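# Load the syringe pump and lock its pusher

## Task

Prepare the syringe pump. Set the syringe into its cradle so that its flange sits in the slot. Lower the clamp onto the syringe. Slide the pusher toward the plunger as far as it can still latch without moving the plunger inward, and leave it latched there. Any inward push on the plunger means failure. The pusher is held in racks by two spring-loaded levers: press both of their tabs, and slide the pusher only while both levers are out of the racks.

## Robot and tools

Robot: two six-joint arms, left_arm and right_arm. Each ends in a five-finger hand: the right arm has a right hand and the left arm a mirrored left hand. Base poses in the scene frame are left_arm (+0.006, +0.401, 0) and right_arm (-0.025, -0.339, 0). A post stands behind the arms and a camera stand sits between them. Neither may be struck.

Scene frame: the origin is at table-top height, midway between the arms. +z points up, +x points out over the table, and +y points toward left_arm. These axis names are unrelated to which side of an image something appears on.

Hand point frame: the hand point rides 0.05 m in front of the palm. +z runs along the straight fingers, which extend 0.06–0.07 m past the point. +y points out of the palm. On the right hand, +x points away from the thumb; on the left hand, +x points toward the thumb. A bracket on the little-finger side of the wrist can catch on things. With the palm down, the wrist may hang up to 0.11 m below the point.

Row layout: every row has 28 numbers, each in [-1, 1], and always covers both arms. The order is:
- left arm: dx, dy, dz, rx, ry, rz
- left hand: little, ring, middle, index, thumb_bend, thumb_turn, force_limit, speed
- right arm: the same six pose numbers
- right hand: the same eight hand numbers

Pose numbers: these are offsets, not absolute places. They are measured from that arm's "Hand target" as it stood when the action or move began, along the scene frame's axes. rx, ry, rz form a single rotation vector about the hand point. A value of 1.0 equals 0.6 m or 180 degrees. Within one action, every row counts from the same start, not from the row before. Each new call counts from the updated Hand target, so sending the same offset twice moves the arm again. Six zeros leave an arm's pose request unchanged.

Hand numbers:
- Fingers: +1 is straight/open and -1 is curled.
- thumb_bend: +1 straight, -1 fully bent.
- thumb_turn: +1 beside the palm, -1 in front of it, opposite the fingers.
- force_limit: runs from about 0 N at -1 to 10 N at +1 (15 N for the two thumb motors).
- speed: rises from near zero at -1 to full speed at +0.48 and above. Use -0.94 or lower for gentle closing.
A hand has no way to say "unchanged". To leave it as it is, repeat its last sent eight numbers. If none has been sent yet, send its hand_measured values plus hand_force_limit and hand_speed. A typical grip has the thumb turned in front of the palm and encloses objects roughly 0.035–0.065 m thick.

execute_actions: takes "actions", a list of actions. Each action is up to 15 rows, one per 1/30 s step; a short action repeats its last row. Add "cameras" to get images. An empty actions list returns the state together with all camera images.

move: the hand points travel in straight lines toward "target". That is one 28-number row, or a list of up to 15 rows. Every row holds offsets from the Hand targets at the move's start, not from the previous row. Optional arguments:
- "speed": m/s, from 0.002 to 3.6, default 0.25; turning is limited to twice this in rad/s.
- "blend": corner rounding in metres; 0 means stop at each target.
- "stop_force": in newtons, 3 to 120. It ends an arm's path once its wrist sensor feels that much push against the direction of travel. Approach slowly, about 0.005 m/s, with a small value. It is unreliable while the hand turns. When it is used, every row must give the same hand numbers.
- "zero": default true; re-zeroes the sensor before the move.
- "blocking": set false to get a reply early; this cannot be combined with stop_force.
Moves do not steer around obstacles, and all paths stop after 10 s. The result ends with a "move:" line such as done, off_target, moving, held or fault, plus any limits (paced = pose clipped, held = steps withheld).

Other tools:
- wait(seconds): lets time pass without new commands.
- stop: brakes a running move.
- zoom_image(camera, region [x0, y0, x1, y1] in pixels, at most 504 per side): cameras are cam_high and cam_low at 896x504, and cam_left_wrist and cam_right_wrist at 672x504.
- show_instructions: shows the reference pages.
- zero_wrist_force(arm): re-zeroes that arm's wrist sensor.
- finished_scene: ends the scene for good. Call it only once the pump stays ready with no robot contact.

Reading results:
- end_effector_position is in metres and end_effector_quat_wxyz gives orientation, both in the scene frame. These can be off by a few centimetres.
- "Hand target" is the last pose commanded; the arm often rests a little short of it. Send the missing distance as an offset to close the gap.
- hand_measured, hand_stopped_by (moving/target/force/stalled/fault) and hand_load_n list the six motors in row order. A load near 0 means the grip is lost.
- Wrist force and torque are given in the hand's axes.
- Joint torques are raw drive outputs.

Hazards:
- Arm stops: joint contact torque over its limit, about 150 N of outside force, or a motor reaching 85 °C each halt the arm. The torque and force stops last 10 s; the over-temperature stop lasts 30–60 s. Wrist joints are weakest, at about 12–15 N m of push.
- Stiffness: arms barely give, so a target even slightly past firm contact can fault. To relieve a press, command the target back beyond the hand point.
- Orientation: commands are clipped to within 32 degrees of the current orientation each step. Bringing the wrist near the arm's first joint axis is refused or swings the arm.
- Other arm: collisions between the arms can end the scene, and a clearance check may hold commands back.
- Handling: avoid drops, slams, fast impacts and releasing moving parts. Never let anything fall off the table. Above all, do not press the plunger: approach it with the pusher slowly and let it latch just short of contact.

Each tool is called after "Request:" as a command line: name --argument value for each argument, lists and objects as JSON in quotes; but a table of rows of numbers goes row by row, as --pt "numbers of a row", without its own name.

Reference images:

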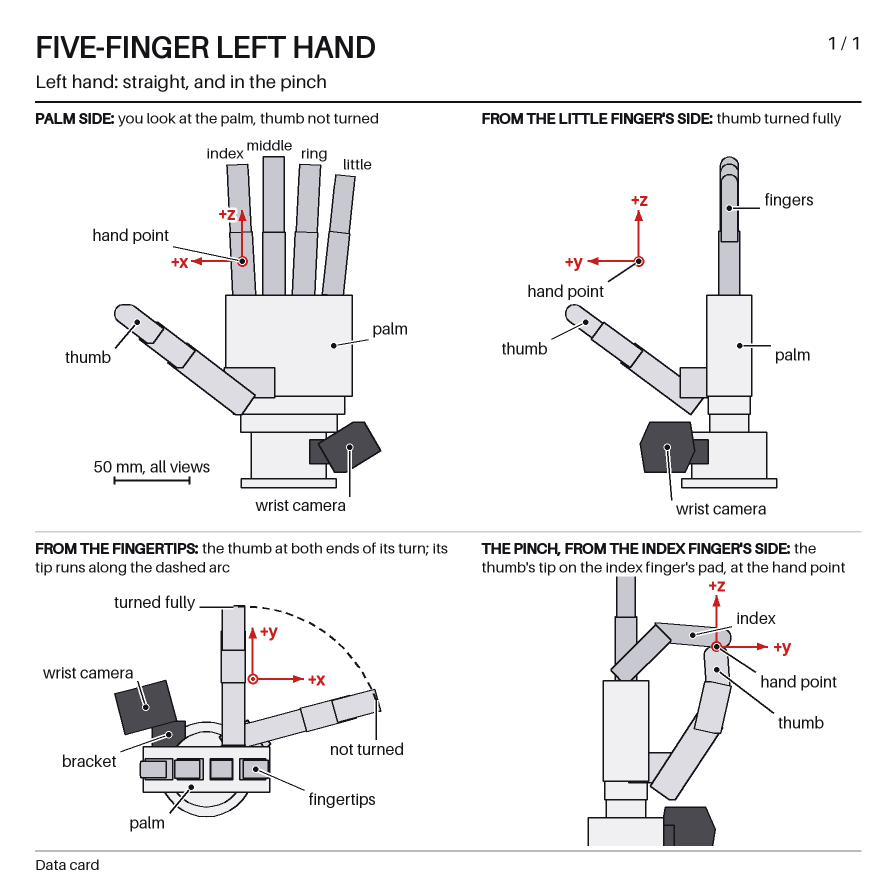

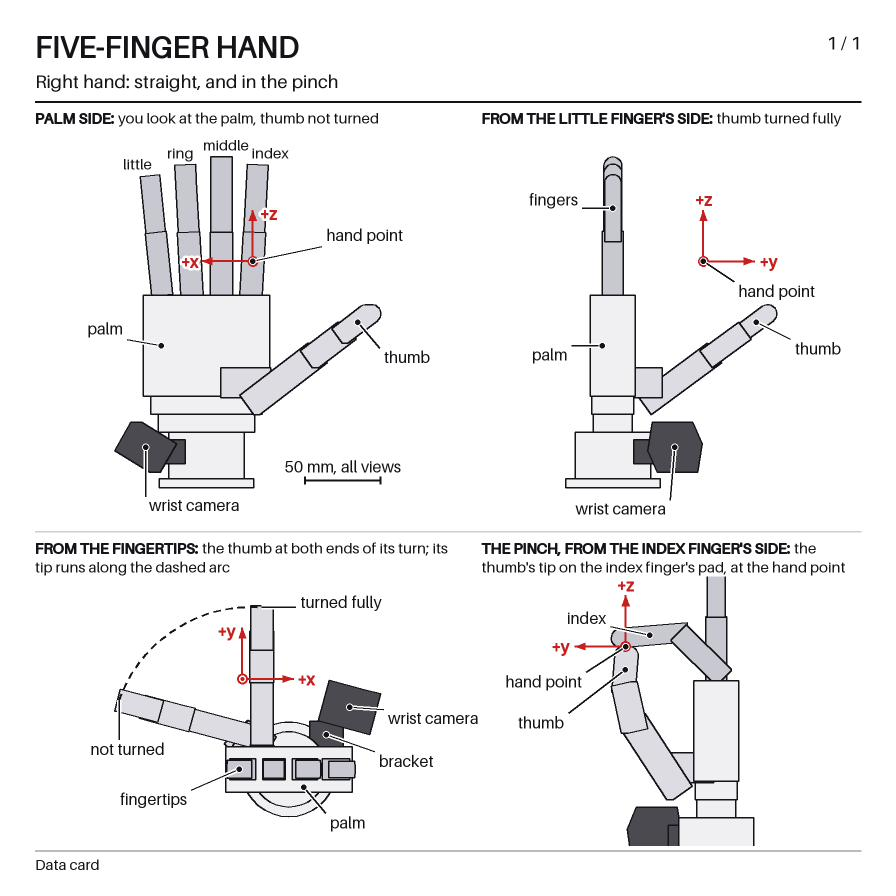

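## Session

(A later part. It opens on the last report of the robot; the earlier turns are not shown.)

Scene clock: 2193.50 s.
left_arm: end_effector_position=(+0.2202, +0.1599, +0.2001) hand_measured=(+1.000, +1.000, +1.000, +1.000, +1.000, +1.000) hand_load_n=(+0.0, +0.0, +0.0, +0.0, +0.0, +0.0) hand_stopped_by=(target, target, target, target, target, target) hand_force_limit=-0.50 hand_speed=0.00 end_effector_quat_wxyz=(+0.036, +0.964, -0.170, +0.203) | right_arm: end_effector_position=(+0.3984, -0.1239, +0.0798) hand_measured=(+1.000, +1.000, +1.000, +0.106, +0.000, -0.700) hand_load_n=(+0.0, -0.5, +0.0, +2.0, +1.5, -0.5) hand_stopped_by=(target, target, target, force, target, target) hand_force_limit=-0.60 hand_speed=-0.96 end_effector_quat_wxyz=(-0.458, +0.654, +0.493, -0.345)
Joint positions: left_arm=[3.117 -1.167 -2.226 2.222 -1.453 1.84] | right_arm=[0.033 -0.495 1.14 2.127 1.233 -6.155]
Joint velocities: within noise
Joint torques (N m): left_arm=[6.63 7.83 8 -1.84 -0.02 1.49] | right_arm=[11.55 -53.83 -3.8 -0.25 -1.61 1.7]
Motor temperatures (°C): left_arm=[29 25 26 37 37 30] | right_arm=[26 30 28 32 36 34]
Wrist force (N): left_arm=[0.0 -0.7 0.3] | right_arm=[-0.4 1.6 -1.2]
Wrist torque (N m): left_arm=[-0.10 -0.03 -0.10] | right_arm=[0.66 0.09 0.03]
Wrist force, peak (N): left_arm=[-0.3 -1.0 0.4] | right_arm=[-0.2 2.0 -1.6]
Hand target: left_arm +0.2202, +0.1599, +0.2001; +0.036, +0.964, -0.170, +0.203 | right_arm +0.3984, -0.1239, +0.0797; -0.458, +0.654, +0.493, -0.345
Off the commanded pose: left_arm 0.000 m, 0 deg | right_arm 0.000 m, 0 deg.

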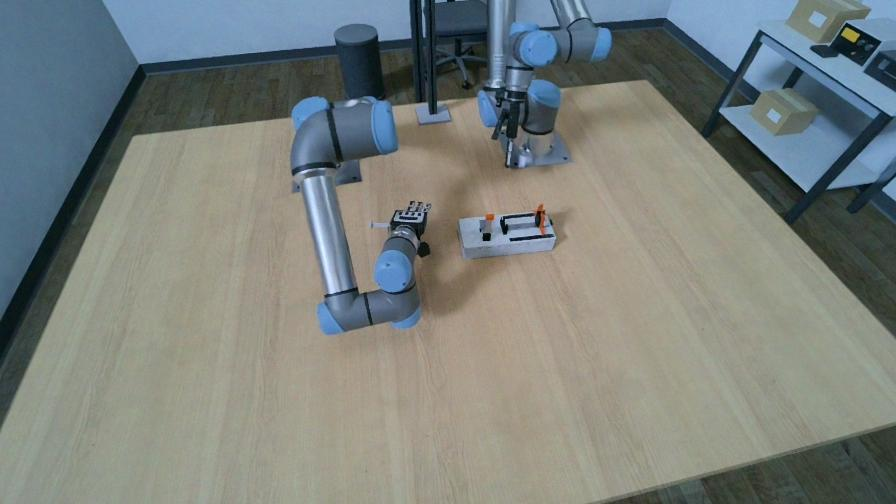

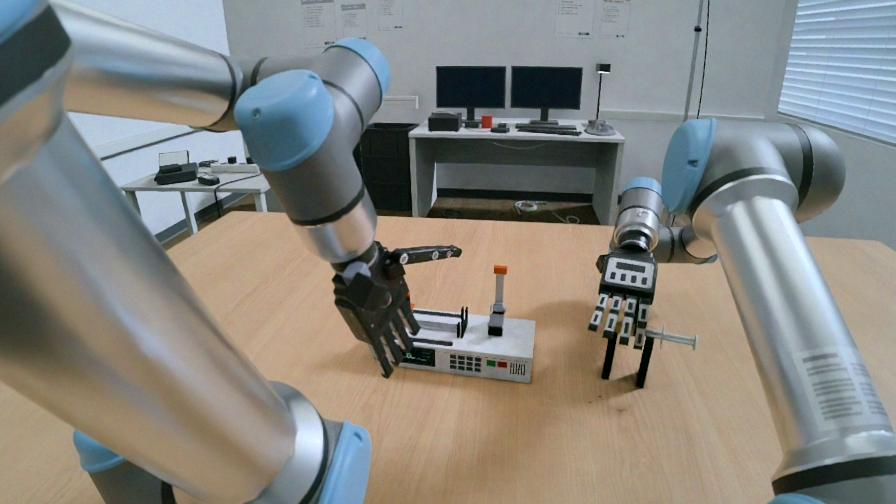

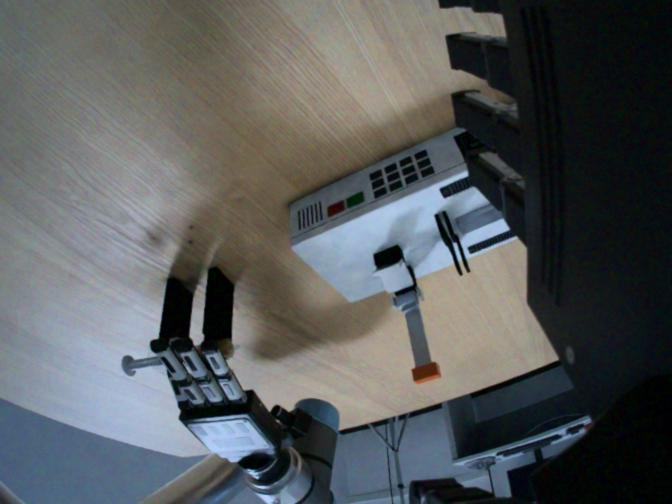

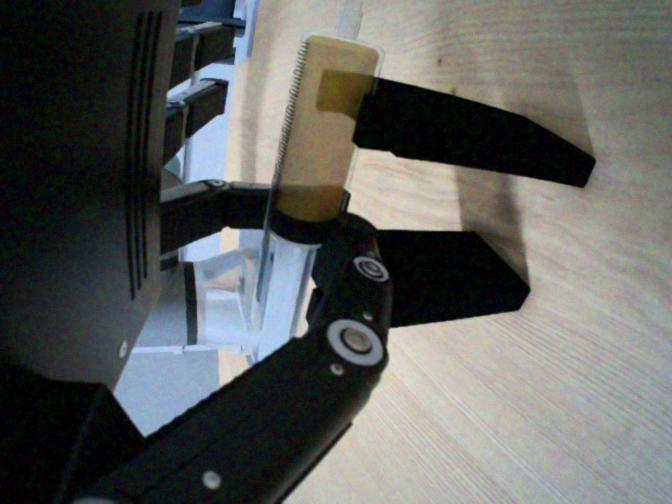

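Request:
move --target '[0,0,0,0,0,0,1,1,1,1,1,1,-0.5,0,0,0,0,0,0,0,1,1,1,-0.05,0.0,-0.7,-0.3,-0.96]'

Request:
move --target '[0,0,0,0,0,0,1,1,1,1,1,1,-0.5,0,0,0,0.03,0,0,0,1,1,1,-0.05,0.0,-0.7,-0.3,-0.96]' --speed 0.02 --cameras '["cam_right_wrist","cam_left_wrist"]'

Scene clock: 2199.77 s.
left_arm: end_effector_position=(+0.2202, +0.1599, +0.2001) hand_measured=(+1.000, +1.000, +1.000, +1.000, +1.000, +1.000) hand_load_n=(+0.0, +0.0, +0.0, +0.0, +0.0, +0.0) hand_stopped_by=(target, target, target, target, target, target) hand_force_limit=-0.50 hand_speed=0.00 end_effector_quat_wxyz=(+0.036, +0.964, -0.170, +0.203) | right_arm: end_effector_position=(+0.3984, -0.1239, +0.0798) hand_measured=(+1.000, +1.000, +1.000, +0.096, +0.000, -0.700) hand_load_n=(+0.0, -0.5, -0.5, +3.5, +2.5, -0.5) hand_stopped_by=(target, target, target, force, target, target) hand_force_limit=-0.30 hand_speed=-0.96 end_effector_quat_wxyz=(-0.458, +0.654, +0.493, -0.345)
Joint positions: left_arm=[3.117 -1.167 -2.226 2.222 -1.453 1.84] | right_arm=[0.033 -0.495 1.14 2.127 1.233 -6.155]
Joint torques (N m): left_arm=[7.01 8.33 7.99 -1.92 0.11 1.36] | right_arm=[10.98 -50.6 -3.82 -0.05 -1.66 1.49]
Wrist force (N): left_arm=[0.0 -0.3 0.0] | right_arm=[0.0 1.5 -1.2]
Wrist torque (N m): left_arm=[-0.03 -0.04 -0.11] | right_arm=[0.68 0.01 0.06]
Wrist force, peak (N): left_arm=[-0.1 -1.0 0.0] | right_arm=[-0.3 2.0 -1.4]
Hand target: left_arm +0.2202, +0.1599, +0.2001; +0.036, +0.964, -0.170, +0.203 | right_arm +0.3984, -0.1239, +0.0797; -0.458, +0.654, +0.493, -0.345
Off the commanded pose: left_arm 0.000 m, 0 deg | right_arm 0.000 m, 0 deg.
move: done

Scene clock: 2200.97 s.
left_arm: end_effector_position=(+0.2202, +0.1599, +0.2001) hand_measured=(+1.000, +1.000, +1.000, +1.000, +1.000, +1.000) hand_load_n=(+0.0, +0.0, +0.0, +0.0, +0.0, +0.0) hand_stopped_by=(target, target, target, target, target, target) hand_force_limit=-0.50 hand_speed=0.00 end_effector_quat_wxyz=(+0.036, +0.964, -0.170, +0.203) | right_arm: end_effector_position=(+0.3984, -0.1239, +0.0976) hand_measured=(+1.000, +1.000, +1.000, +0.096, +0.000, -0.700) hand_load_n=(+0.0, +0.0, +0.0, +3.0, +3.0, -1.0) hand_stopped_by=(target, target, target, force, target, target) hand_force_limit=-0.30 hand_speed=-0.96 end_effector_quat_wxyz=(-0.458, +0.654, +0.493, -0.345)
Joint positions: left_arm=[3.117 -1.167 -2.226 2.222 -1.453 1.84] | right_arm=[0.033 -0.522 1.143 2.151 1.233 -6.155]
Joint torques (N m): left_arm=[5.95 7.85 7.89 -2.02 -0.04 1.42] | right_arm=[12.1 -55.82 -4 5.77 -1.9 1.73]
Wrist force (N): left_arm=[-0.2 -0.6 0.3] | right_arm=[0.2 3.0 -0.7]
Wrist torque (N m): left_arm=[-0.10 0.00 -0.12] | right_arm=[0.71 0.00 0.05]
Wrist force, peak (N): left_arm=[0.1 -1.0 -0.1] | right_arm=[0.1 3.6 -1.0]
Hand target: left_arm +0.2202, +0.1599, +0.2001; +0.036, +0.964, -0.170, +0.203 | right_arm +0.3984, -0.1239, +0.0977; -0.458, +0.654, +0.493, -0.345
Off the commanded pose: left_arm 0.000 m, 0 deg | right_arm 0.000 m, 0 deg.
move: done
Images, in order (width x height): cam_left_wrist 672x504, cam_right_wrist 672x504.

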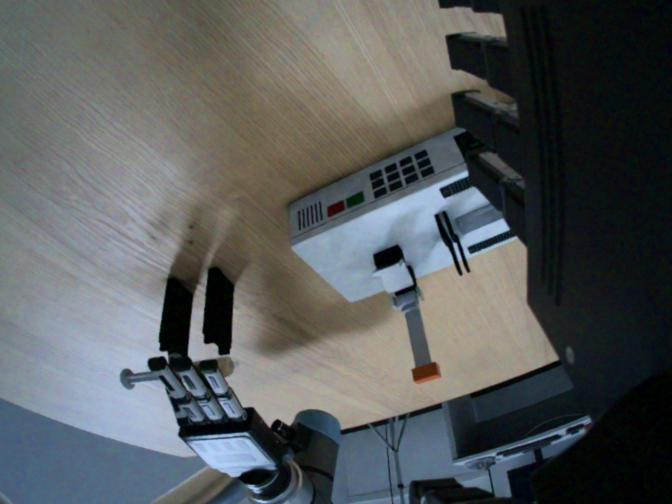

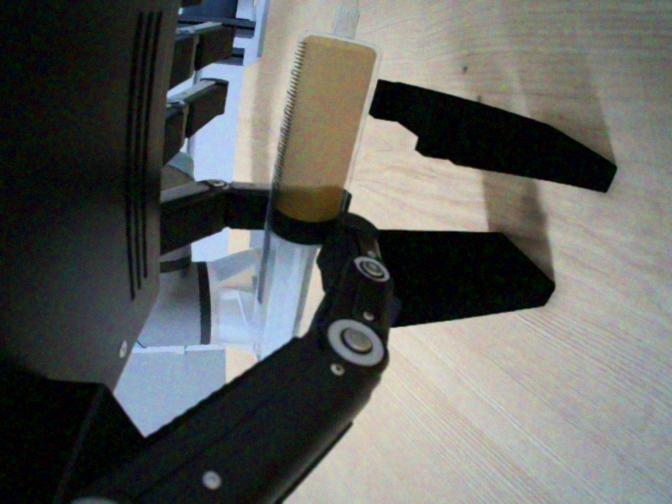

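Request:
move --target '[0,0,0,0,0,0,1,1,1,1,1,1,-0.5,0,0,0,0.1,0,0,0,1,1,1,-0.05,0.0,-0.7,-0.3,-0.96]' --speed 0.05

Request:
move --target '[0,0,0,0,0,0,1,1,1,1,1,1,-0.5,0,0,0,0.16,0,0,0,1,1,1,-0.05,0.0,-0.7,-0.3,-0.96]' --speed 0.1 --cameras '["cam_right_wrist","cam_low","cam_high"]'

Scene clock: 2210.00 s.
left_arm: end_effector_position=(+0.2202, +0.1599, +0.2001) hand_measured=(+1.000, +1.000, +1.000, +1.000, +1.000, +1.000) hand_load_n=(+0.0, -0.5, +0.0, +0.0, +0.0, +0.0) hand_stopped_by=(target, target, target, target, target, target) hand_force_limit=-0.50 hand_speed=0.00 end_effector_quat_wxyz=(+0.036, +0.964, -0.170, +0.203) | right_arm: end_effector_position=(+0.3984, -0.1239, +0.1577) hand_measured=(+1.000, +1.000, +1.000, +0.096, +0.000, -0.700) hand_load_n=(+0.0, -0.5, +0.0, +3.0, +3.0, -1.0) hand_stopped_by=(target, target, target, force, target, target) hand_force_limit=-0.30 hand_speed=-0.96 end_effector_quat_wxyz=(-0.458, +0.654, +0.493, -0.345)
Joint positions: left_arm=[3.117 -1.167 -2.226 2.222 -1.453 1.84] | right_arm=[0.033 -0.607 1.137 2.242 1.233 -6.155]
Joint torques (N m): left_arm=[6.52 7.93 7.73 -1.76 -0.08 1.27] | right_arm=[11.73 -57.54 -23.55 5.93 -1.53 1.75]
Wrist force (N): left_arm=[0.1 -0.5 0.1] | right_arm=[0.3 3.0 -0.9]
Wrist torque (N m): left_arm=[-0.08 -0.05 -0.10] | right_arm=[0.72 -0.01 0.05]
Wrist force, peak (N): left_arm=[-0.1 -1.0 0.3] | right_arm=[0.3 3.7 -1.0]
Hand target: left_arm +0.2202, +0.1599, +0.2001; +0.036, +0.964, -0.170, +0.203 | right_arm +0.3984, -0.1239, +0.1577; -0.458, +0.654, +0.493, -0.345
Off the commanded pose: left_arm 0.000 m, 0 deg | right_arm 0.000 m, 0 deg.
move: done

Scene clock: 2211.47 s.
left_arm: end_effector_position=(+0.2202, +0.1599, +0.2001) hand_measured=(+1.000, +1.000, +1.000, +1.000, +1.000, +1.000) hand_load_n=(+0.0, +0.0, +0.0, +0.0, +0.0, +0.0) hand_stopped_by=(target, target, target, target, target, target) hand_force_limit=-0.50 hand_speed=0.00 end_effector_quat_wxyz=(+0.036, +0.964, -0.170, +0.203) | right_arm: end_effector_position=(+0.3984, -0.1238, +0.2537) hand_measured=(+1.000, +1.000, +1.000, +0.096, +0.000, -0.700) hand_load_n=(+0.0, +0.0, +0.0, +3.0, +3.0, -1.0) hand_stopped_by=(target, target, target, force, target, target) hand_force_limit=-0.30 hand_speed=-0.96 end_effector_quat_wxyz=(-0.458, +0.654, +0.493, -0.345)
Joint positions: left_arm=[3.117 -1.167 -2.226 2.222 -1.453 1.84] | right_arm=[0.033 -0.716 1.078 2.41 1.233 -6.155]
Joint torques (N m): left_arm=[6.48 8.26 8.72 -1.77 -0.09 1.37] | right_arm=[0.4 -55.34 -23.98 5.47 -0.93 0.48]
Wrist force (N): left_arm=[0.0 -0.8 0.1] | right_arm=[-0.2 3.2 -1.3]
Wrist torque (N m): left_arm=[-0.11 -0.02 -0.10] | right_arm=[0.77 0.07 0.04]
Wrist force, peak (N): left_arm=[-0.2 -1.0 0.1] | right_arm=[0.1 3.9 -1.0]
Hand target: left_arm +0.2202, +0.1599, +0.2001; +0.036, +0.964, -0.170, +0.203 | right_arm +0.3984, -0.1239, +0.2537; -0.458, +0.654, +0.493, -0.345
Off the commanded pose: left_arm 0.000 m, 0 deg | right_arm 0.000 m, 0 deg.
move: done
Images, in order (width x height): cam_high 896x504, cam_low 896x504, cam_right_wrist 672x504.

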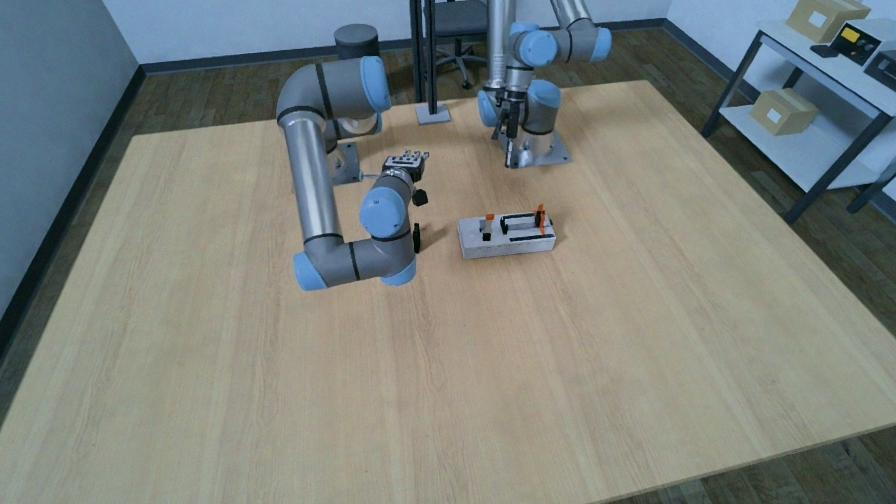

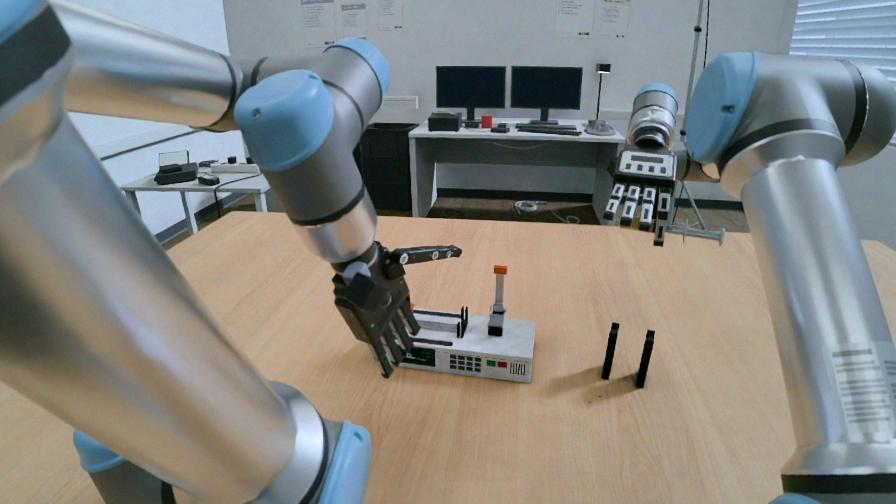

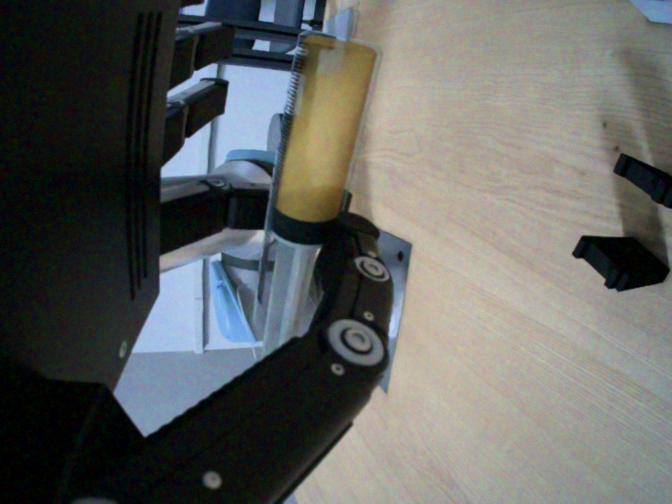

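Request:
move --pt "0 0 0 0 0 0 1 1 1 1 1 1 -0.5 0 0.0025 0.0088 -0.24 0 0 0 1 1 1 -0.05 0.0 -0.7 -0.3 -0.96" --pt "0 0 0 0 0 0 1 1 1 1 1 1 -0.5 0 0.0025 0.0088 -0.2867 0 0 0 1 1 1 -0.05 0.0 -0.7 -0.3 -0.96" --speed '[0.1,0.02]' --blend '[0.003,0]' --cameras '["cam_right_wrist","cam_low"]'

Scene clock: 2368.13 s.
left_arm: end_effector_position=(+0.2202, +0.1599, +0.2001) hand_measured=(+1.000, +1.000, +1.000, +1.000, +1.000, +1.000) hand_load_n=(+0.0, +0.0, +0.0, +0.0, +0.0, +0.0) hand_stopped_by=(target, target, target, target, target, target) hand_force_limit=-0.50 hand_speed=0.00 end_effector_quat_wxyz=(+0.036, +0.964, -0.170, +0.203) | right_arm: end_effector_position=(+0.3999, -0.1186, +0.0818) hand_measured=(+1.000, +1.000, +1.000, +0.096, +0.000, -0.700) hand_load_n=(+0.0, +0.0, +0.0, +3.0, +3.0, -1.0) hand_stopped_by=(target, target, target, force, target, target) hand_force_limit=-0.30 hand_speed=-0.96 end_effector_quat_wxyz=(-0.458, +0.654, +0.493, -0.345)
Joint positions: left_arm=[3.117 -1.167 -2.226 2.222 -1.453 1.84] | right_arm=[0.04 -0.492 1.126 2.136 1.225 -6.152]
Joint torques (N m): left_arm=[6.83 7.95 8.09 -1.74 -0.05 1.33] | right_arm=[12.25 -37.33 -22.38 -0.3 -1.77 1.83]
Wrist force (N): left_arm=[0.2 -0.9 -0.2] | right_arm=[-0.1 3.3 -0.9]
Wrist torque (N m): left_arm=[-0.11 -0.06 -0.08] | right_arm=[0.75 0.04 0.05]
Wrist force, peak (N): left_arm=[-0.3 -0.9 0.3] | right_arm=[0.3 3.8 -1.1]
Hand target: left_arm +0.2202, +0.1599, +0.2001; +0.036, +0.964, -0.170, +0.203 | right_arm +0.3999, -0.1186, +0.0817; -0.458, +0.654, +0.493, -0.345
Off the commanded pose: left_arm 0.000 m, 0 deg | right_arm 0.000 m, 0 deg.
move: done
Images, in order (width x height): cam_low 896x504, cam_right_wrist 672x504.

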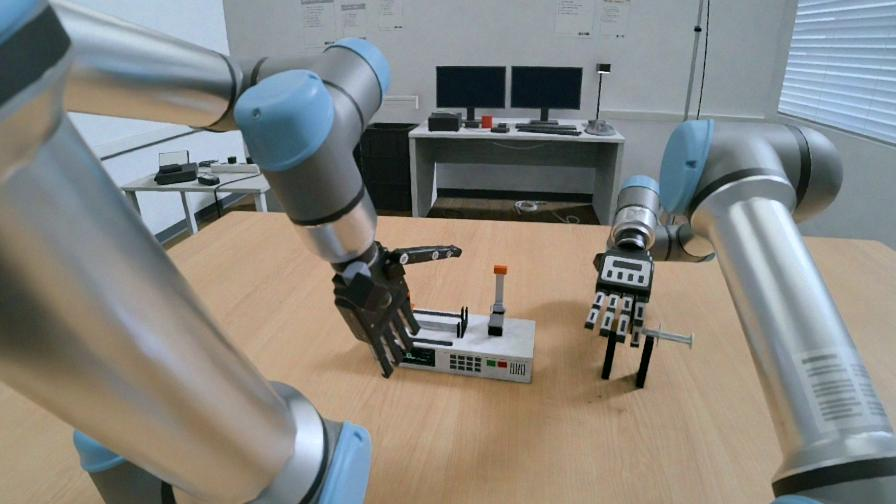

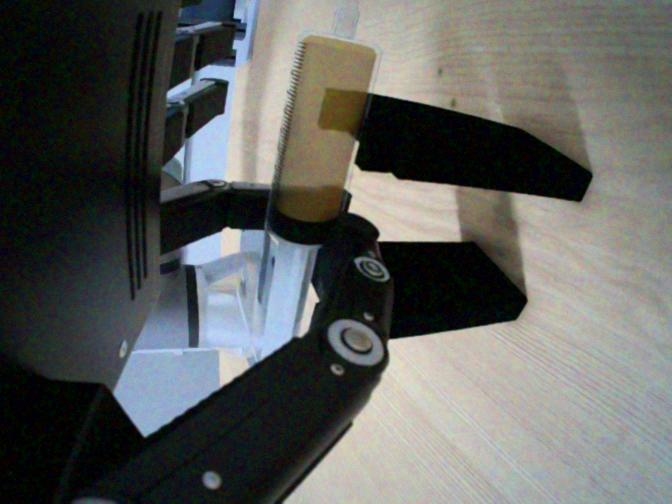

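Request:
move --target '[0,0,0,0,0,0,1,1,1,1,1,1,-0.5,0,0,0,-0.0042,0,0,0,1,1,1,-0.05,0.0,-0.7,-0.3,-0.96]' --speed 0.004 --stop_force 3 --cameras '["cam_right_wrist"]'

Scene clock: 2377.10 s.
left_arm: end_effector_position=(+0.2202, +0.1599, +0.2001) hand_measured=(+1.000, +1.000, +1.000, +1.000, +1.000, +1.000) hand_load_n=(+0.0, +0.0, +0.0, +0.0, +0.0, +0.0) hand_stopped_by=(target, target, target, target, target, target) hand_force_limit=-0.50 hand_speed=0.00 end_effector_quat_wxyz=(+0.036, +0.964, -0.170, +0.203) | right_arm: end_effector_position=(+0.3999, -0.1186, +0.0792) hand_measured=(+1.000, +1.000, +1.000, +0.096, +0.000, -0.700) hand_load_n=(+0.0, +0.0, +0.0, +3.0, +2.0, +0.0) hand_stopped_by=(target, target, target, force, target, target) hand_force_limit=-0.30 hand_speed=-0.96 end_effector_quat_wxyz=(-0.458, +0.654, +0.493, -0.345)
Joint positions: left_arm=[3.117 -1.167 -2.226 2.222 -1.453 1.84] | right_arm=[0.04 -0.488 1.125 2.133 1.225 -6.152]
Joint torques (N m): left_arm=[5.65 8.08 8.26 -1.71 -0.38 1.33] | right_arm=[11.81 -36.3 -22.53 -0.81 -1.63 1.6]
Wrist force (N): left_arm=[0.2 -0.4 0.3] | right_arm=[-0.1 0.6 -0.9]
Wrist torque (N m): left_arm=[-0.06 -0.06 -0.10] | right_arm=[0.59 0.06 0.04]
Wrist force, peak (N): left_arm=[0.1 -1.2 -0.1] | right_arm=[-0.1 3.6 -1.1]
Hand target: left_arm +0.2202, +0.1599, +0.2001; +0.036, +0.964, -0.170, +0.203 | right_arm +0.3999, -0.1186, +0.0792; -0.458, +0.654, +0.493, -0.345
Off the commanded pose: left_arm 0.000 m, 0 deg | right_arm 0.000 m, 0 deg.
move: done

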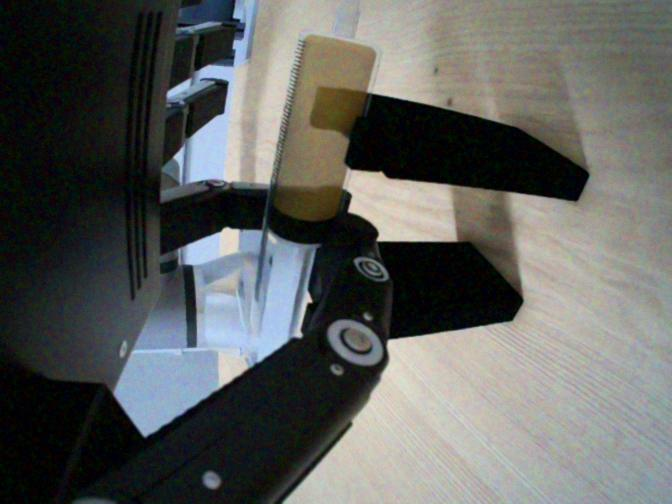

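Request:
move --target '[0,0,0,0,0,0,1,1,1,1,1,1,-0.5,0,0,0,0,0,0,0,1,1,1,0.2,0.1,-0.7,-0.3,-0.93]'

Request:
move --target '[0,0,0,0,0,0,1,1,1,1,1,1,-0.5,0,0,0,0,0,0,0,1,1,1,0.5,0.38,-0.7,-0.3,-0.6]' --cameras '["cam_right_wrist"]'

Scene clock: 2384.77 s.
left_arm: end_effector_position=(+0.2202, +0.1599, +0.2001) hand_measured=(+1.000, +1.000, +1.000, +1.000, +1.000, +1.000) hand_load_n=(+0.0, +0.0, +0.0, +0.0, +0.0, +0.0) hand_stopped_by=(target, target, target, target, target, target) hand_force_limit=-0.50 hand_speed=0.00 end_effector_quat_wxyz=(+0.036, +0.964, -0.170, +0.203) | right_arm: end_effector_position=(+0.3999, -0.1186, +0.0792) hand_measured=(+1.000, +1.000, +1.000, +0.200, +0.100, -0.700) hand_load_n=(+0.0, +0.0, +0.0, +0.0, +0.0, +0.0) hand_stopped_by=(target, target, target, target, target, target) hand_force_limit=-0.30 hand_speed=-0.93 end_effector_quat_wxyz=(-0.458, +0.654, +0.493, -0.345)
Joint positions: left_arm=[3.117 -1.167 -2.226 2.222 -1.453 1.84] | right_arm=[0.04 -0.488 1.125 2.133 1.225 -6.152]
Joint torques (N m): left_arm=[6.18 6.88 8.15 -1.45 -0.31 1.28] | right_arm=[8.95 -39.13 -21.6 2.8 -0.85 1.33]
Wrist force (N): left_arm=[0.0 -0.8 0.2] | right_arm=[0.1 3.0 -1.2]
Wrist torque (N m): left_arm=[-0.12 -0.03 -0.10] | right_arm=[0.77 0.02 0.06]
Wrist force, peak (N): left_arm=[-0.3 -1.0 0.3] | right_arm=[0.0 3.1 -1.5]
Hand target: left_arm +0.2202, +0.1599, +0.2001; +0.036, +0.964, -0.170, +0.203 | right_arm +0.3999, -0.1186, +0.0792; -0.458, +0.654, +0.493, -0.345
Off the commanded pose: left_arm 0.000 m, 0 deg | right_arm 0.000 m, 0 deg.
move: done

Scene clock: 2385.53 s.
left_arm: end_effector_position=(+0.2202, +0.1599, +0.2001) hand_measured=(+1.000, +1.000, +1.000, +1.000, +1.000, +1.000) hand_load_n=(+0.0, +0.0, +0.0, +0.0, +0.0, +0.0) hand_stopped_by=(target, target, target, target, target, target) hand_force_limit=-0.50 hand_speed=0.00 end_effector_quat_wxyz=(+0.036, +0.964, -0.170, +0.203) | right_arm: end_effector_position=(+0.3999, -0.1186, +0.0792) hand_measured=(+1.000, +1.000, +1.000, +0.500, +0.380, -0.700) hand_load_n=(+0.0, +0.0, +0.0, +0.0, +0.0, +0.0) hand_stopped_by=(target, target, target, target, target, target) hand_force_limit=-0.30 hand_speed=-0.60 end_effector_quat_wxyz=(-0.458, +0.654, +0.493, -0.345)
Joint positions: left_arm=[3.117 -1.167 -2.226 2.222 -1.453 1.84] | right_arm=[0.04 -0.488 1.125 2.133 1.225 -6.152]
Joint torques (N m): left_arm=[6.32 7.35 7.28 -1.53 -0.2 1.22] | right_arm=[8.45 -40.69 -22.03 4.38 -0.8 1.19]
Wrist force (N): left_arm=[0.2 -0.7 0.2] | right_arm=[0.0 2.9 -1.1]
Wrist torque (N m): left_arm=[-0.10 -0.05 -0.10] | right_arm=[0.75 0.03 0.05]
Wrist force, peak (N): left_arm=[-0.2 -0.9 0.4] | right_arm=[0.1 3.0 -1.6]
Hand target: left_arm +0.2202, +0.1599, +0.2001; +0.036, +0.964, -0.170, +0.203 | right_arm +0.3999, -0.1186, +0.0792; -0.458, +0.654, +0.493, -0.345
Off the commanded pose: left_arm 0.000 m, 0 deg | right_arm 0.000 m, 0 deg.
move: done

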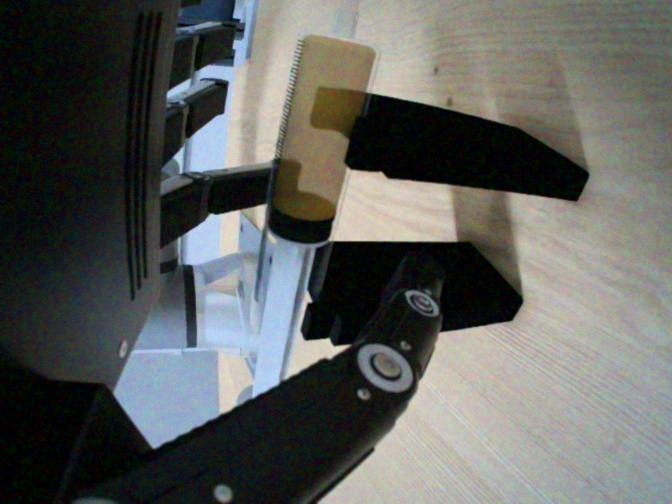

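Request:
move --target '[0,0,0,0,0,0,1,1,1,1,1,1,-0.5,0,0,0,0.15,0,0,0,1,1,1,0.5,0.38,-0.7,-0.3,-0.6]' --speed 0.04 --stop_force 5 --cameras '["cam_right_wrist"]'

Scene clock: 2393.97 s.
left_arm: end_effector_position=(+0.2202, +0.1599, +0.2001) hand_measured=(+1.000, +1.000, +1.000, +1.000, +1.000, +1.000) hand_load_n=(+0.0, +0.0, +0.0, +0.0, +0.0, -0.5) hand_stopped_by=(target, target, target, target, target, target) hand_force_limit=-0.50 hand_speed=0.00 end_effector_quat_wxyz=(+0.036, +0.964, -0.170, +0.203) | right_arm: end_effector_position=(+0.3999, -0.1186, +0.1692) hand_measured=(+1.000, +1.000, +1.000, +0.500, +0.380, -0.700) hand_load_n=(+0.0, +0.0, +0.0, +0.0, +0.0, +0.0) hand_stopped_by=(target, target, target, target, target, target) hand_force_limit=-0.30 hand_speed=-0.60 end_effector_quat_wxyz=(-0.458, +0.654, +0.493, -0.345)
Joint positions: left_arm=[3.117 -1.167 -2.226 2.222 -1.453 1.84] | right_arm=[0.04 -0.615 1.119 2.266 1.225 -6.152]
Joint torques (N m): left_arm=[6.16 7.45 8.32 -1.51 -0.35 1.34] | right_arm=[8.7 -57.63 -23.6 5.33 -0.93 1.15]
Wrist force (N): left_arm=[0.0 -0.9 -0.2] | right_arm=[0.0 2.7 -1.1]
Wrist torque (N m): left_arm=[-0.11 -0.03 -0.10] | right_arm=[0.71 0.04 0.05]
Wrist force, peak (N): left_arm=[0.0 -1.1 0.3] | right_arm=[-0.2 2.9 -1.8]
Hand target: left_arm +0.2202, +0.1599, +0.2001; +0.036, +0.964, -0.170, +0.203 | right_arm +0.3999, -0.1186, +0.1692; -0.458, +0.654, +0.493, -0.345
Off the commanded pose: left_arm 0.000 m, 0 deg | right_arm 0.000 m, 0 deg.
move: done

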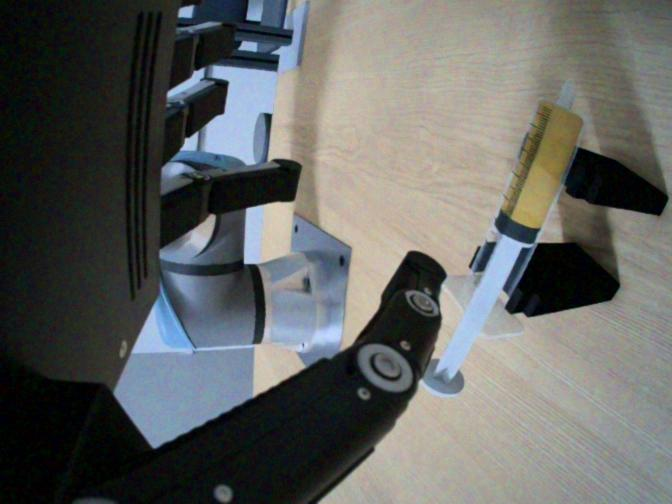

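Request:
move --pt "0 0 0 0 0 0 1 1 1 1 1 1 -0.5 0 0 0 0.02 0 0 0 -1 -1 -1 0.5 0.38 -0.7 -0.3 -0.3" --pt "0 0 0 0 0 0 1 1 1 1 1 1 -0.5 0 -0.0025 -0.0088 -0.05 0 0 0 -1 -1 -1 0.5 0.38 -0.7 -0.3 -0.3" --speed 0.05 --cameras '["cam_right_wrist","cam_low","cam_left_wrist"]'

Scene clock: 2407.17 s.
left_arm: end_effector_position=(+0.2202, +0.1599, +0.2001) hand_measured=(+1.000, +1.000, +1.000, +1.000, +1.000, +1.000) hand_load_n=(+0.0, +0.0, +0.0, +0.0, +0.0, -0.5) hand_stopped_by=(target, target, target, target, target, target) hand_force_limit=-0.50 hand_speed=0.00 end_effector_quat_wxyz=(+0.036, +0.964, -0.170, +0.203) | right_arm: end_effector_position=(+0.3984, -0.1238, +0.1393) hand_measured=(-1.000, -1.000, -1.000, +0.500, +0.380, -0.700) hand_load_n=(+0.0, +0.0, +0.0, +0.0, +0.0, +0.0) hand_stopped_by=(target, target, target, target, target, target) hand_force_limit=-0.30 hand_speed=-0.30 end_effector_quat_wxyz=(-0.458, +0.654, +0.493, -0.345)
Joint positions: left_arm=[3.117 -1.167 -2.226 2.222 -1.453 1.84] | right_arm=[0.033 -0.582 1.141 2.213 1.233 -6.155]
Joint torques (N m): left_arm=[6.23 7.14 7.87 -1.6 -0.44 1.19] | right_arm=[-11.01 -36.92 -4.37 -0.93 1.72 -1.62]
Wrist force (N): left_arm=[0.0 -0.3 0.5] | right_arm=[0.3 2.6 -1.4]
Wrist torque (N m): left_arm=[-0.05 -0.03 -0.12] | right_arm=[0.74 0.01 0.15]
Wrist force, peak (N): left_arm=[0.0 -1.1 0.3] | right_arm=[-0.1 3.1 -1.3]
Hand target: left_arm +0.2202, +0.1599, +0.2001; +0.036, +0.964, -0.170, +0.203 | right_arm +0.3984, -0.1239, +0.1392; -0.458, +0.654, +0.493, -0.345
Off the commanded pose: left_arm 0.000 m, 0 deg | right_arm 0.000 m, 0 deg.
move: done
Images, in order (width x height): cam_low 896x504, cam_left_wrist 672x504, cam_right_wrist 672x504.

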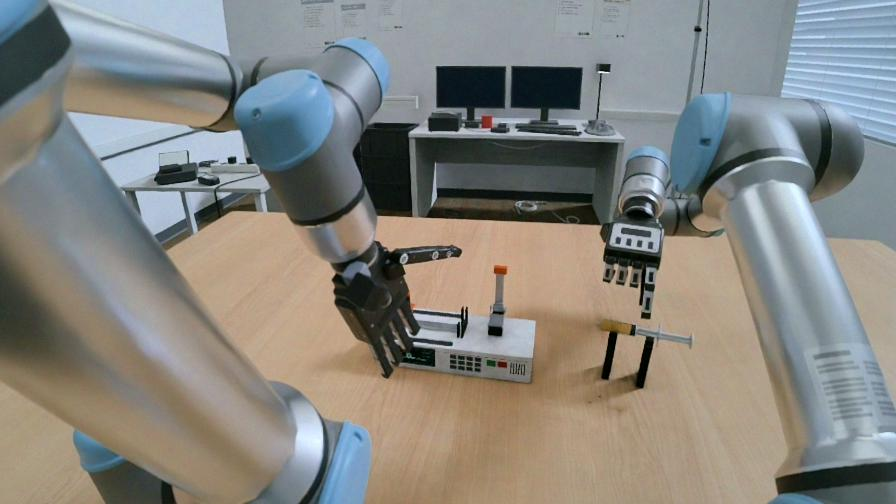

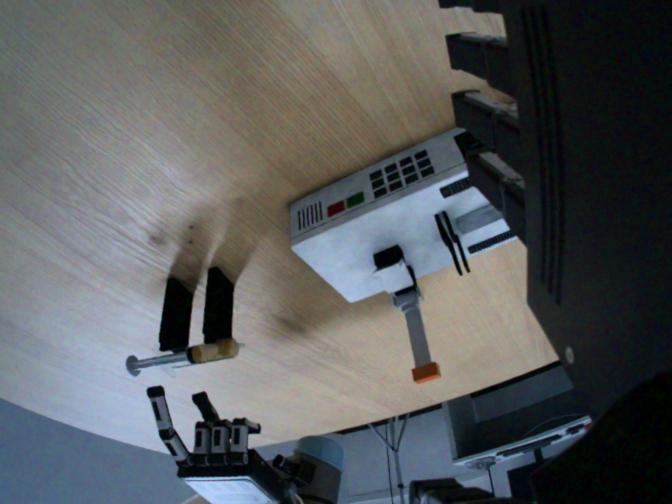

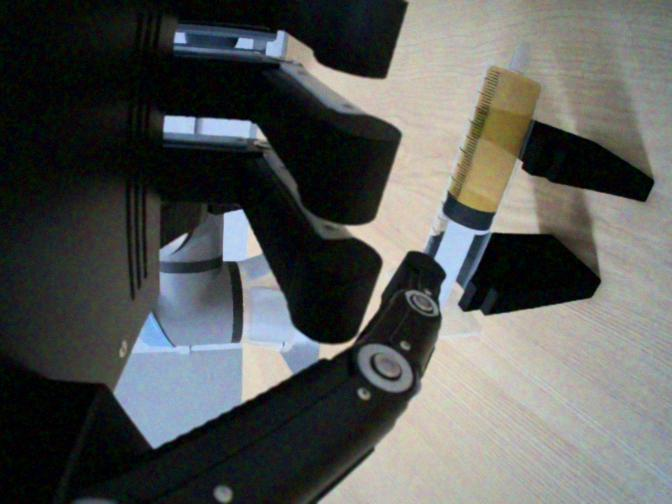

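Request:
move --target '[0,0,0,0,0,0,1,1,1,1,1,1,-0.5,0,0,0,-0.0667,0,0,0,-1,-1,-1,0.5,0.38,-0.7,-0.3,-0.3]' --speed 0.02 --stop_force 3 --cameras '["cam_right_wrist","cam_left_wrist"]'

Scene clock: 2418.97 s.
left_arm: end_effector_position=(+0.2202, +0.1599, +0.2001) hand_measured=(+1.000, +1.000, +1.000, +1.000, +1.000, +1.000) hand_load_n=(+0.0, +0.0, +0.0, +0.0, +0.0, +0.0) hand_stopped_by=(target, target, target, target, target, target) hand_force_limit=-0.50 hand_speed=0.00 end_effector_quat_wxyz=(+0.036, +0.964, -0.170, +0.203) | right_arm: end_effector_position=(+0.3984, -0.1239, +0.0992) hand_measured=(-1.000, -1.000, -1.000, +0.500, +0.380, -0.700) hand_load_n=(+0.0, +0.0, +0.0, +0.0, +0.0, +0.0) hand_stopped_by=(target, target, target, target, target, target) hand_force_limit=-0.30 hand_speed=-0.30 end_effector_quat_wxyz=(-0.458, +0.654, +0.493, -0.345)
Joint positions: left_arm=[3.117 -1.167 -2.226 2.222 -1.453 1.84] | right_arm=[0.033 -0.525 1.143 2.153 1.233 -6.155]
Joint torques (N m): left_arm=[6.5 7.27 8.17 -1.36 -0.16 1.33] | right_arm=[-10.43 -36.85 -22.57 -0.41 1.43 -1.49]
Wrist force (N): left_arm=[0.1 -0.4 0.2] | right_arm=[0.2 2.5 -1.1]
Wrist torque (N m): left_arm=[-0.05 -0.04 -0.11] | right_arm=[0.70 0.01 0.13]
Wrist force, peak (N): left_arm=[-0.1 -1.0 0.3] | right_arm=[0.0 2.9 -1.6]
Hand target: left_arm +0.2202, +0.1599, +0.2001; +0.036, +0.964, -0.170, +0.203 | right_arm +0.3984, -0.1239, +0.0992; -0.458, +0.654, +0.493, -0.345
Off the commanded pose: left_arm 0.000 m, 0 deg | right_arm 0.000 m, 0 deg.
move: done
Images, in order (width x height): cam_left_wrist 672x504, cam_right_wrist 672x504.

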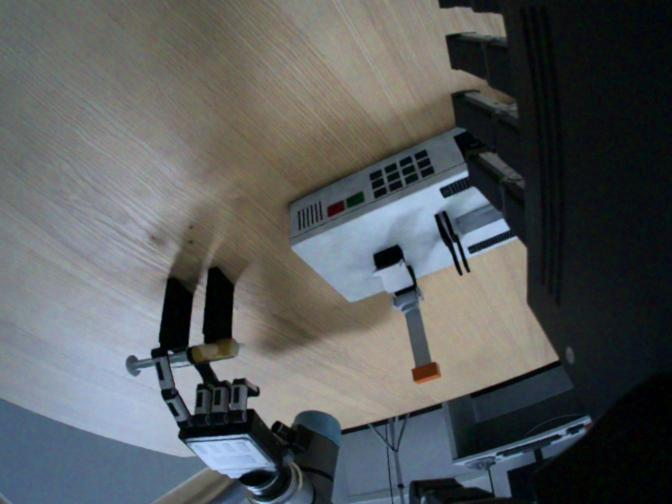

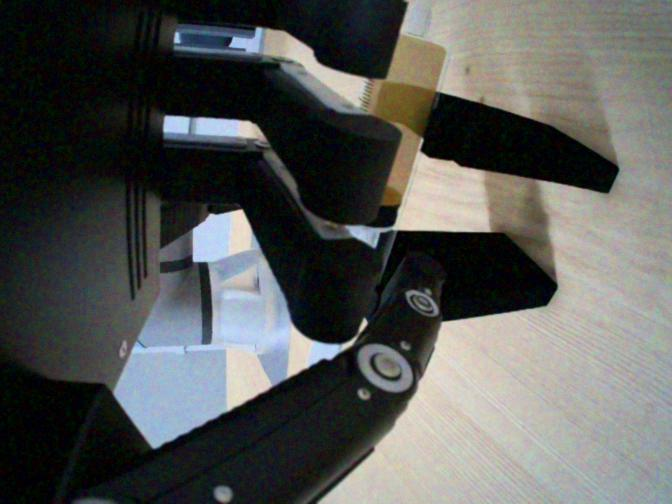

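Request:
move --target '[0,0,0,0,0,0,1,1,1,1,1,1,-0.5,0,0,0,-0.0167,0,0,0,-1,-1,-1,0.5,0.38,-0.7,-0.3,-0.3]' --speed 0.01 --stop_force 3 --cameras '["cam_right_wrist","cam_left_wrist"]'

Request:
zoom_image --camera "cam_left_wrist" --region '[100, 240, 300, 440]'

Scene clock: 2434.60 s.
left_arm: end_effector_position=(+0.2202, +0.1599, +0.2001) hand_measured=(+1.000, +1.000, +1.000, +1.000, +1.000, +1.000) hand_load_n=(+0.0, +0.0, +0.0, +0.0, +0.0, +0.0) hand_stopped_by=(target, target, target, target, target, target) hand_force_limit=-0.50 hand_speed=0.00 end_effector_quat_wxyz=(+0.036, +0.964, -0.170, +0.203) | right_arm: end_effector_position=(+0.3984, -0.1239, +0.0892) hand_measured=(-1.000, -1.000, -1.000, +0.500, +0.380, -0.700) hand_load_n=(+0.0, +0.0, +0.0, +0.0, +0.0, +0.0) hand_stopped_by=(target, target, target, target, target, target) hand_force_limit=-0.30 hand_speed=-0.30 end_effector_quat_wxyz=(-0.458, +0.654, +0.493, -0.345)
Joint positions: left_arm=[3.117 -1.167 -2.226 2.222 -1.453 1.84] | right_arm=[0.033 -0.51 1.141 2.14 1.233 -6.155]
Joint torques (N m): left_arm=[6.3 7.82 7.61 -1.41 -0.52 1.27] | right_arm=[-7.16 -36.97 -21.57 -0.53 0.6 0.02]
Wrist force (N): left_arm=[-0.2 -0.4 0.4] | right_arm=[0.4 2.8 -1.1]
Wrist torque (N m): left_arm=[-0.06 0.01 -0.13] | right_arm=[0.75 -0.02 0.17]
Wrist force, peak (N): left_arm=[-0.3 -1.0 0.5] | right_arm=[0.1 3.4 -1.0]
Hand target: left_arm +0.2202, +0.1599, +0.2001; +0.036, +0.964, -0.170, +0.203 | right_arm +0.3984, -0.1239, +0.0892; -0.458, +0.654, +0.493, -0.345
Off the commanded pose: left_arm 0.000 m, 0 deg | right_arm 0.000 m, 0 deg.
move: done
Images, in order (width x height): cam_left_wrist 672x504, cam_right_wrist 672x504.

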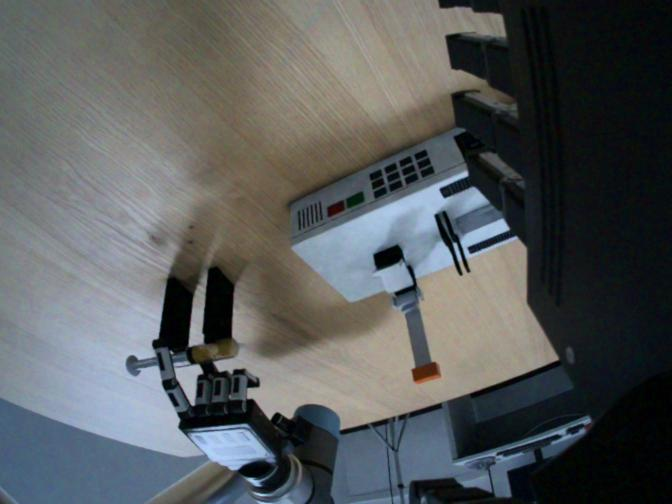

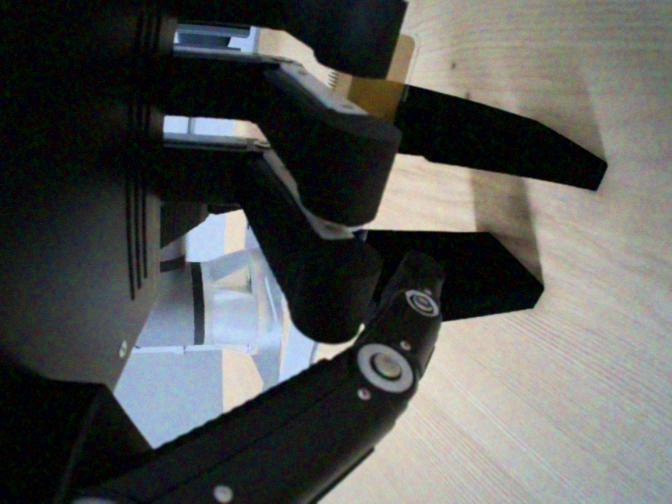

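Scaled by 2.520 from the camera's image (finer frame: 960x720).

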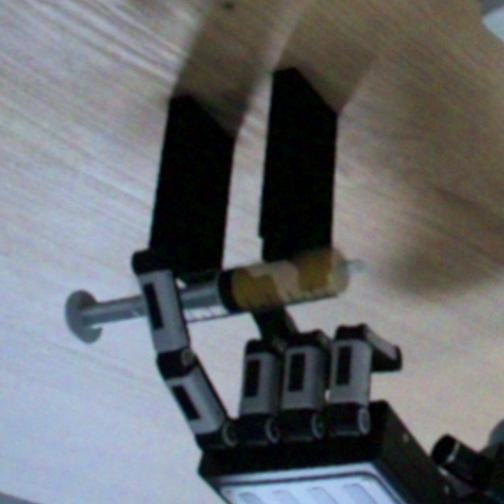

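Request:
move --target '[0,0,0,0,0,0,1,1,1,1,1,1,-0.5,0,0,0,-0.0158,0,0,0,-1,-1,-1,0.5,0.38,-0.7,-0.3,-0.3]' --speed 0.008 --stop_force 3 --cameras '["cam_right_wrist","cam_left_wrist"]'

Request:
zoom_image --camera "cam_left_wrist" --region '[100, 240, 300, 440]'

Scene clock: 2454.37 s.
left_arm: end_effector_position=(+0.2202, +0.1599, +0.2001) hand_measured=(+1.000, +1.000, +1.000, +1.000, +1.000, +1.000) hand_load_n=(+0.0, +0.0, +0.0, +0.0, +0.0, +0.0) hand_stopped_by=(target, target, target, target, target, target) hand_force_limit=-0.50 hand_speed=0.00 end_effector_quat_wxyz=(+0.036, +0.964, -0.170, +0.203) | right_arm: end_effector_position=(+0.3984, -0.1239, +0.0797) hand_measured=(-1.000, -1.000, -1.000, +0.500, +0.380, -0.700) hand_load_n=(+0.0, +0.0, +0.0, +0.0, +0.0, +0.0) hand_stopped_by=(target, target, target, target, target, target) hand_force_limit=-0.30 hand_speed=-0.30 end_effector_quat_wxyz=(-0.458, +0.654, +0.493, -0.345)
Joint positions: left_arm=[3.117 -1.167 -2.226 2.222 -1.453 1.84] | right_arm=[0.033 -0.495 1.14 2.127 1.233 -6.155]
Joint torques (N m): left_arm=[5.75 7.56 8.6 -1.29 -0.38 1.15] | right_arm=[-3.07 -37.1 -21.69 -0.52 -0.54 1.28]
Wrist force (N): left_arm=[-0.4 -0.9 0.4] | right_arm=[0.3 2.7 -1.3]
Wrist torque (N m): left_arm=[-0.15 0.04 -0.12] | right_arm=[0.73 0.01 0.16]
Wrist force, peak (N): left_arm=[-0.3 -0.9 0.5] | right_arm=[-0.1 3.1 -1.1]
Hand target: left_arm +0.2202, +0.1599, +0.2001; +0.036, +0.964, -0.170, +0.203 | right_arm +0.3984, -0.1239, +0.0797; -0.458, +0.654, +0.493, -0.345
Off the commanded pose: left_arm 0.000 m, 0 deg | right_arm 0.000 m, 0 deg.
move: done
Images, in order (width x height): cam_left_wrist 672x504, cam_right_wrist 672x504.

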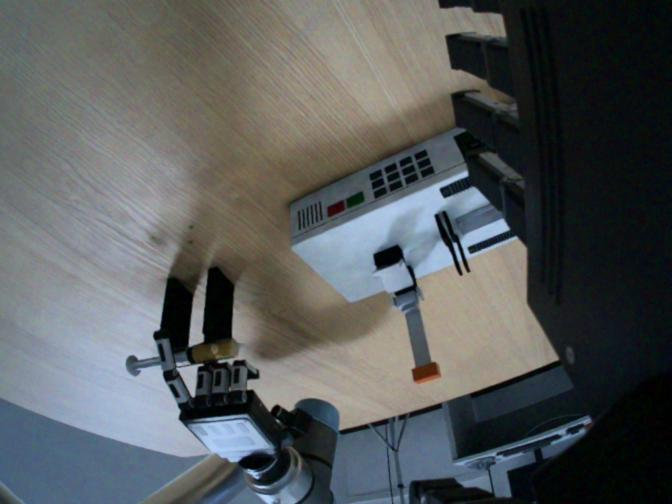

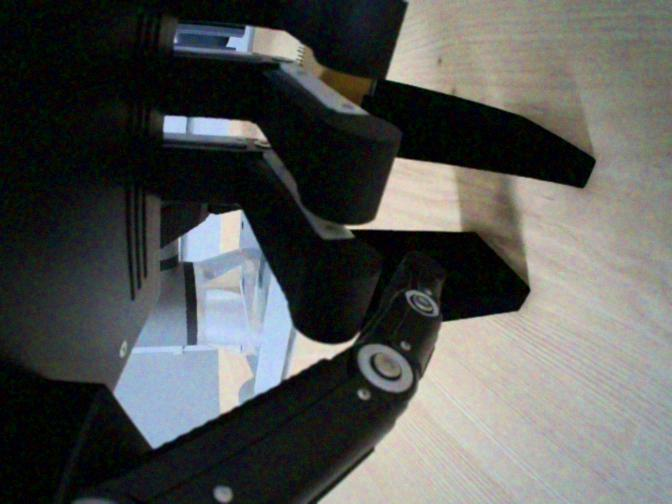

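Scaled by 2.520 from the camera's image (finer frame: 960x720).

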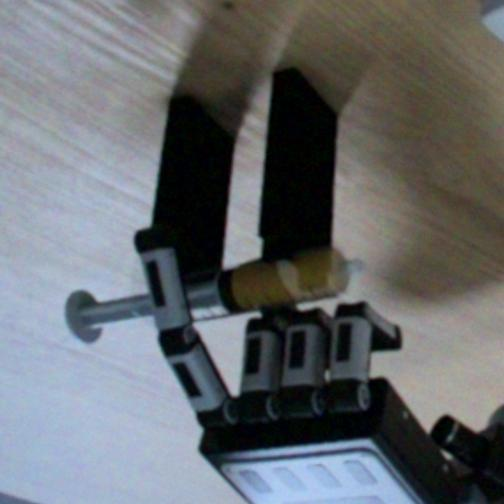

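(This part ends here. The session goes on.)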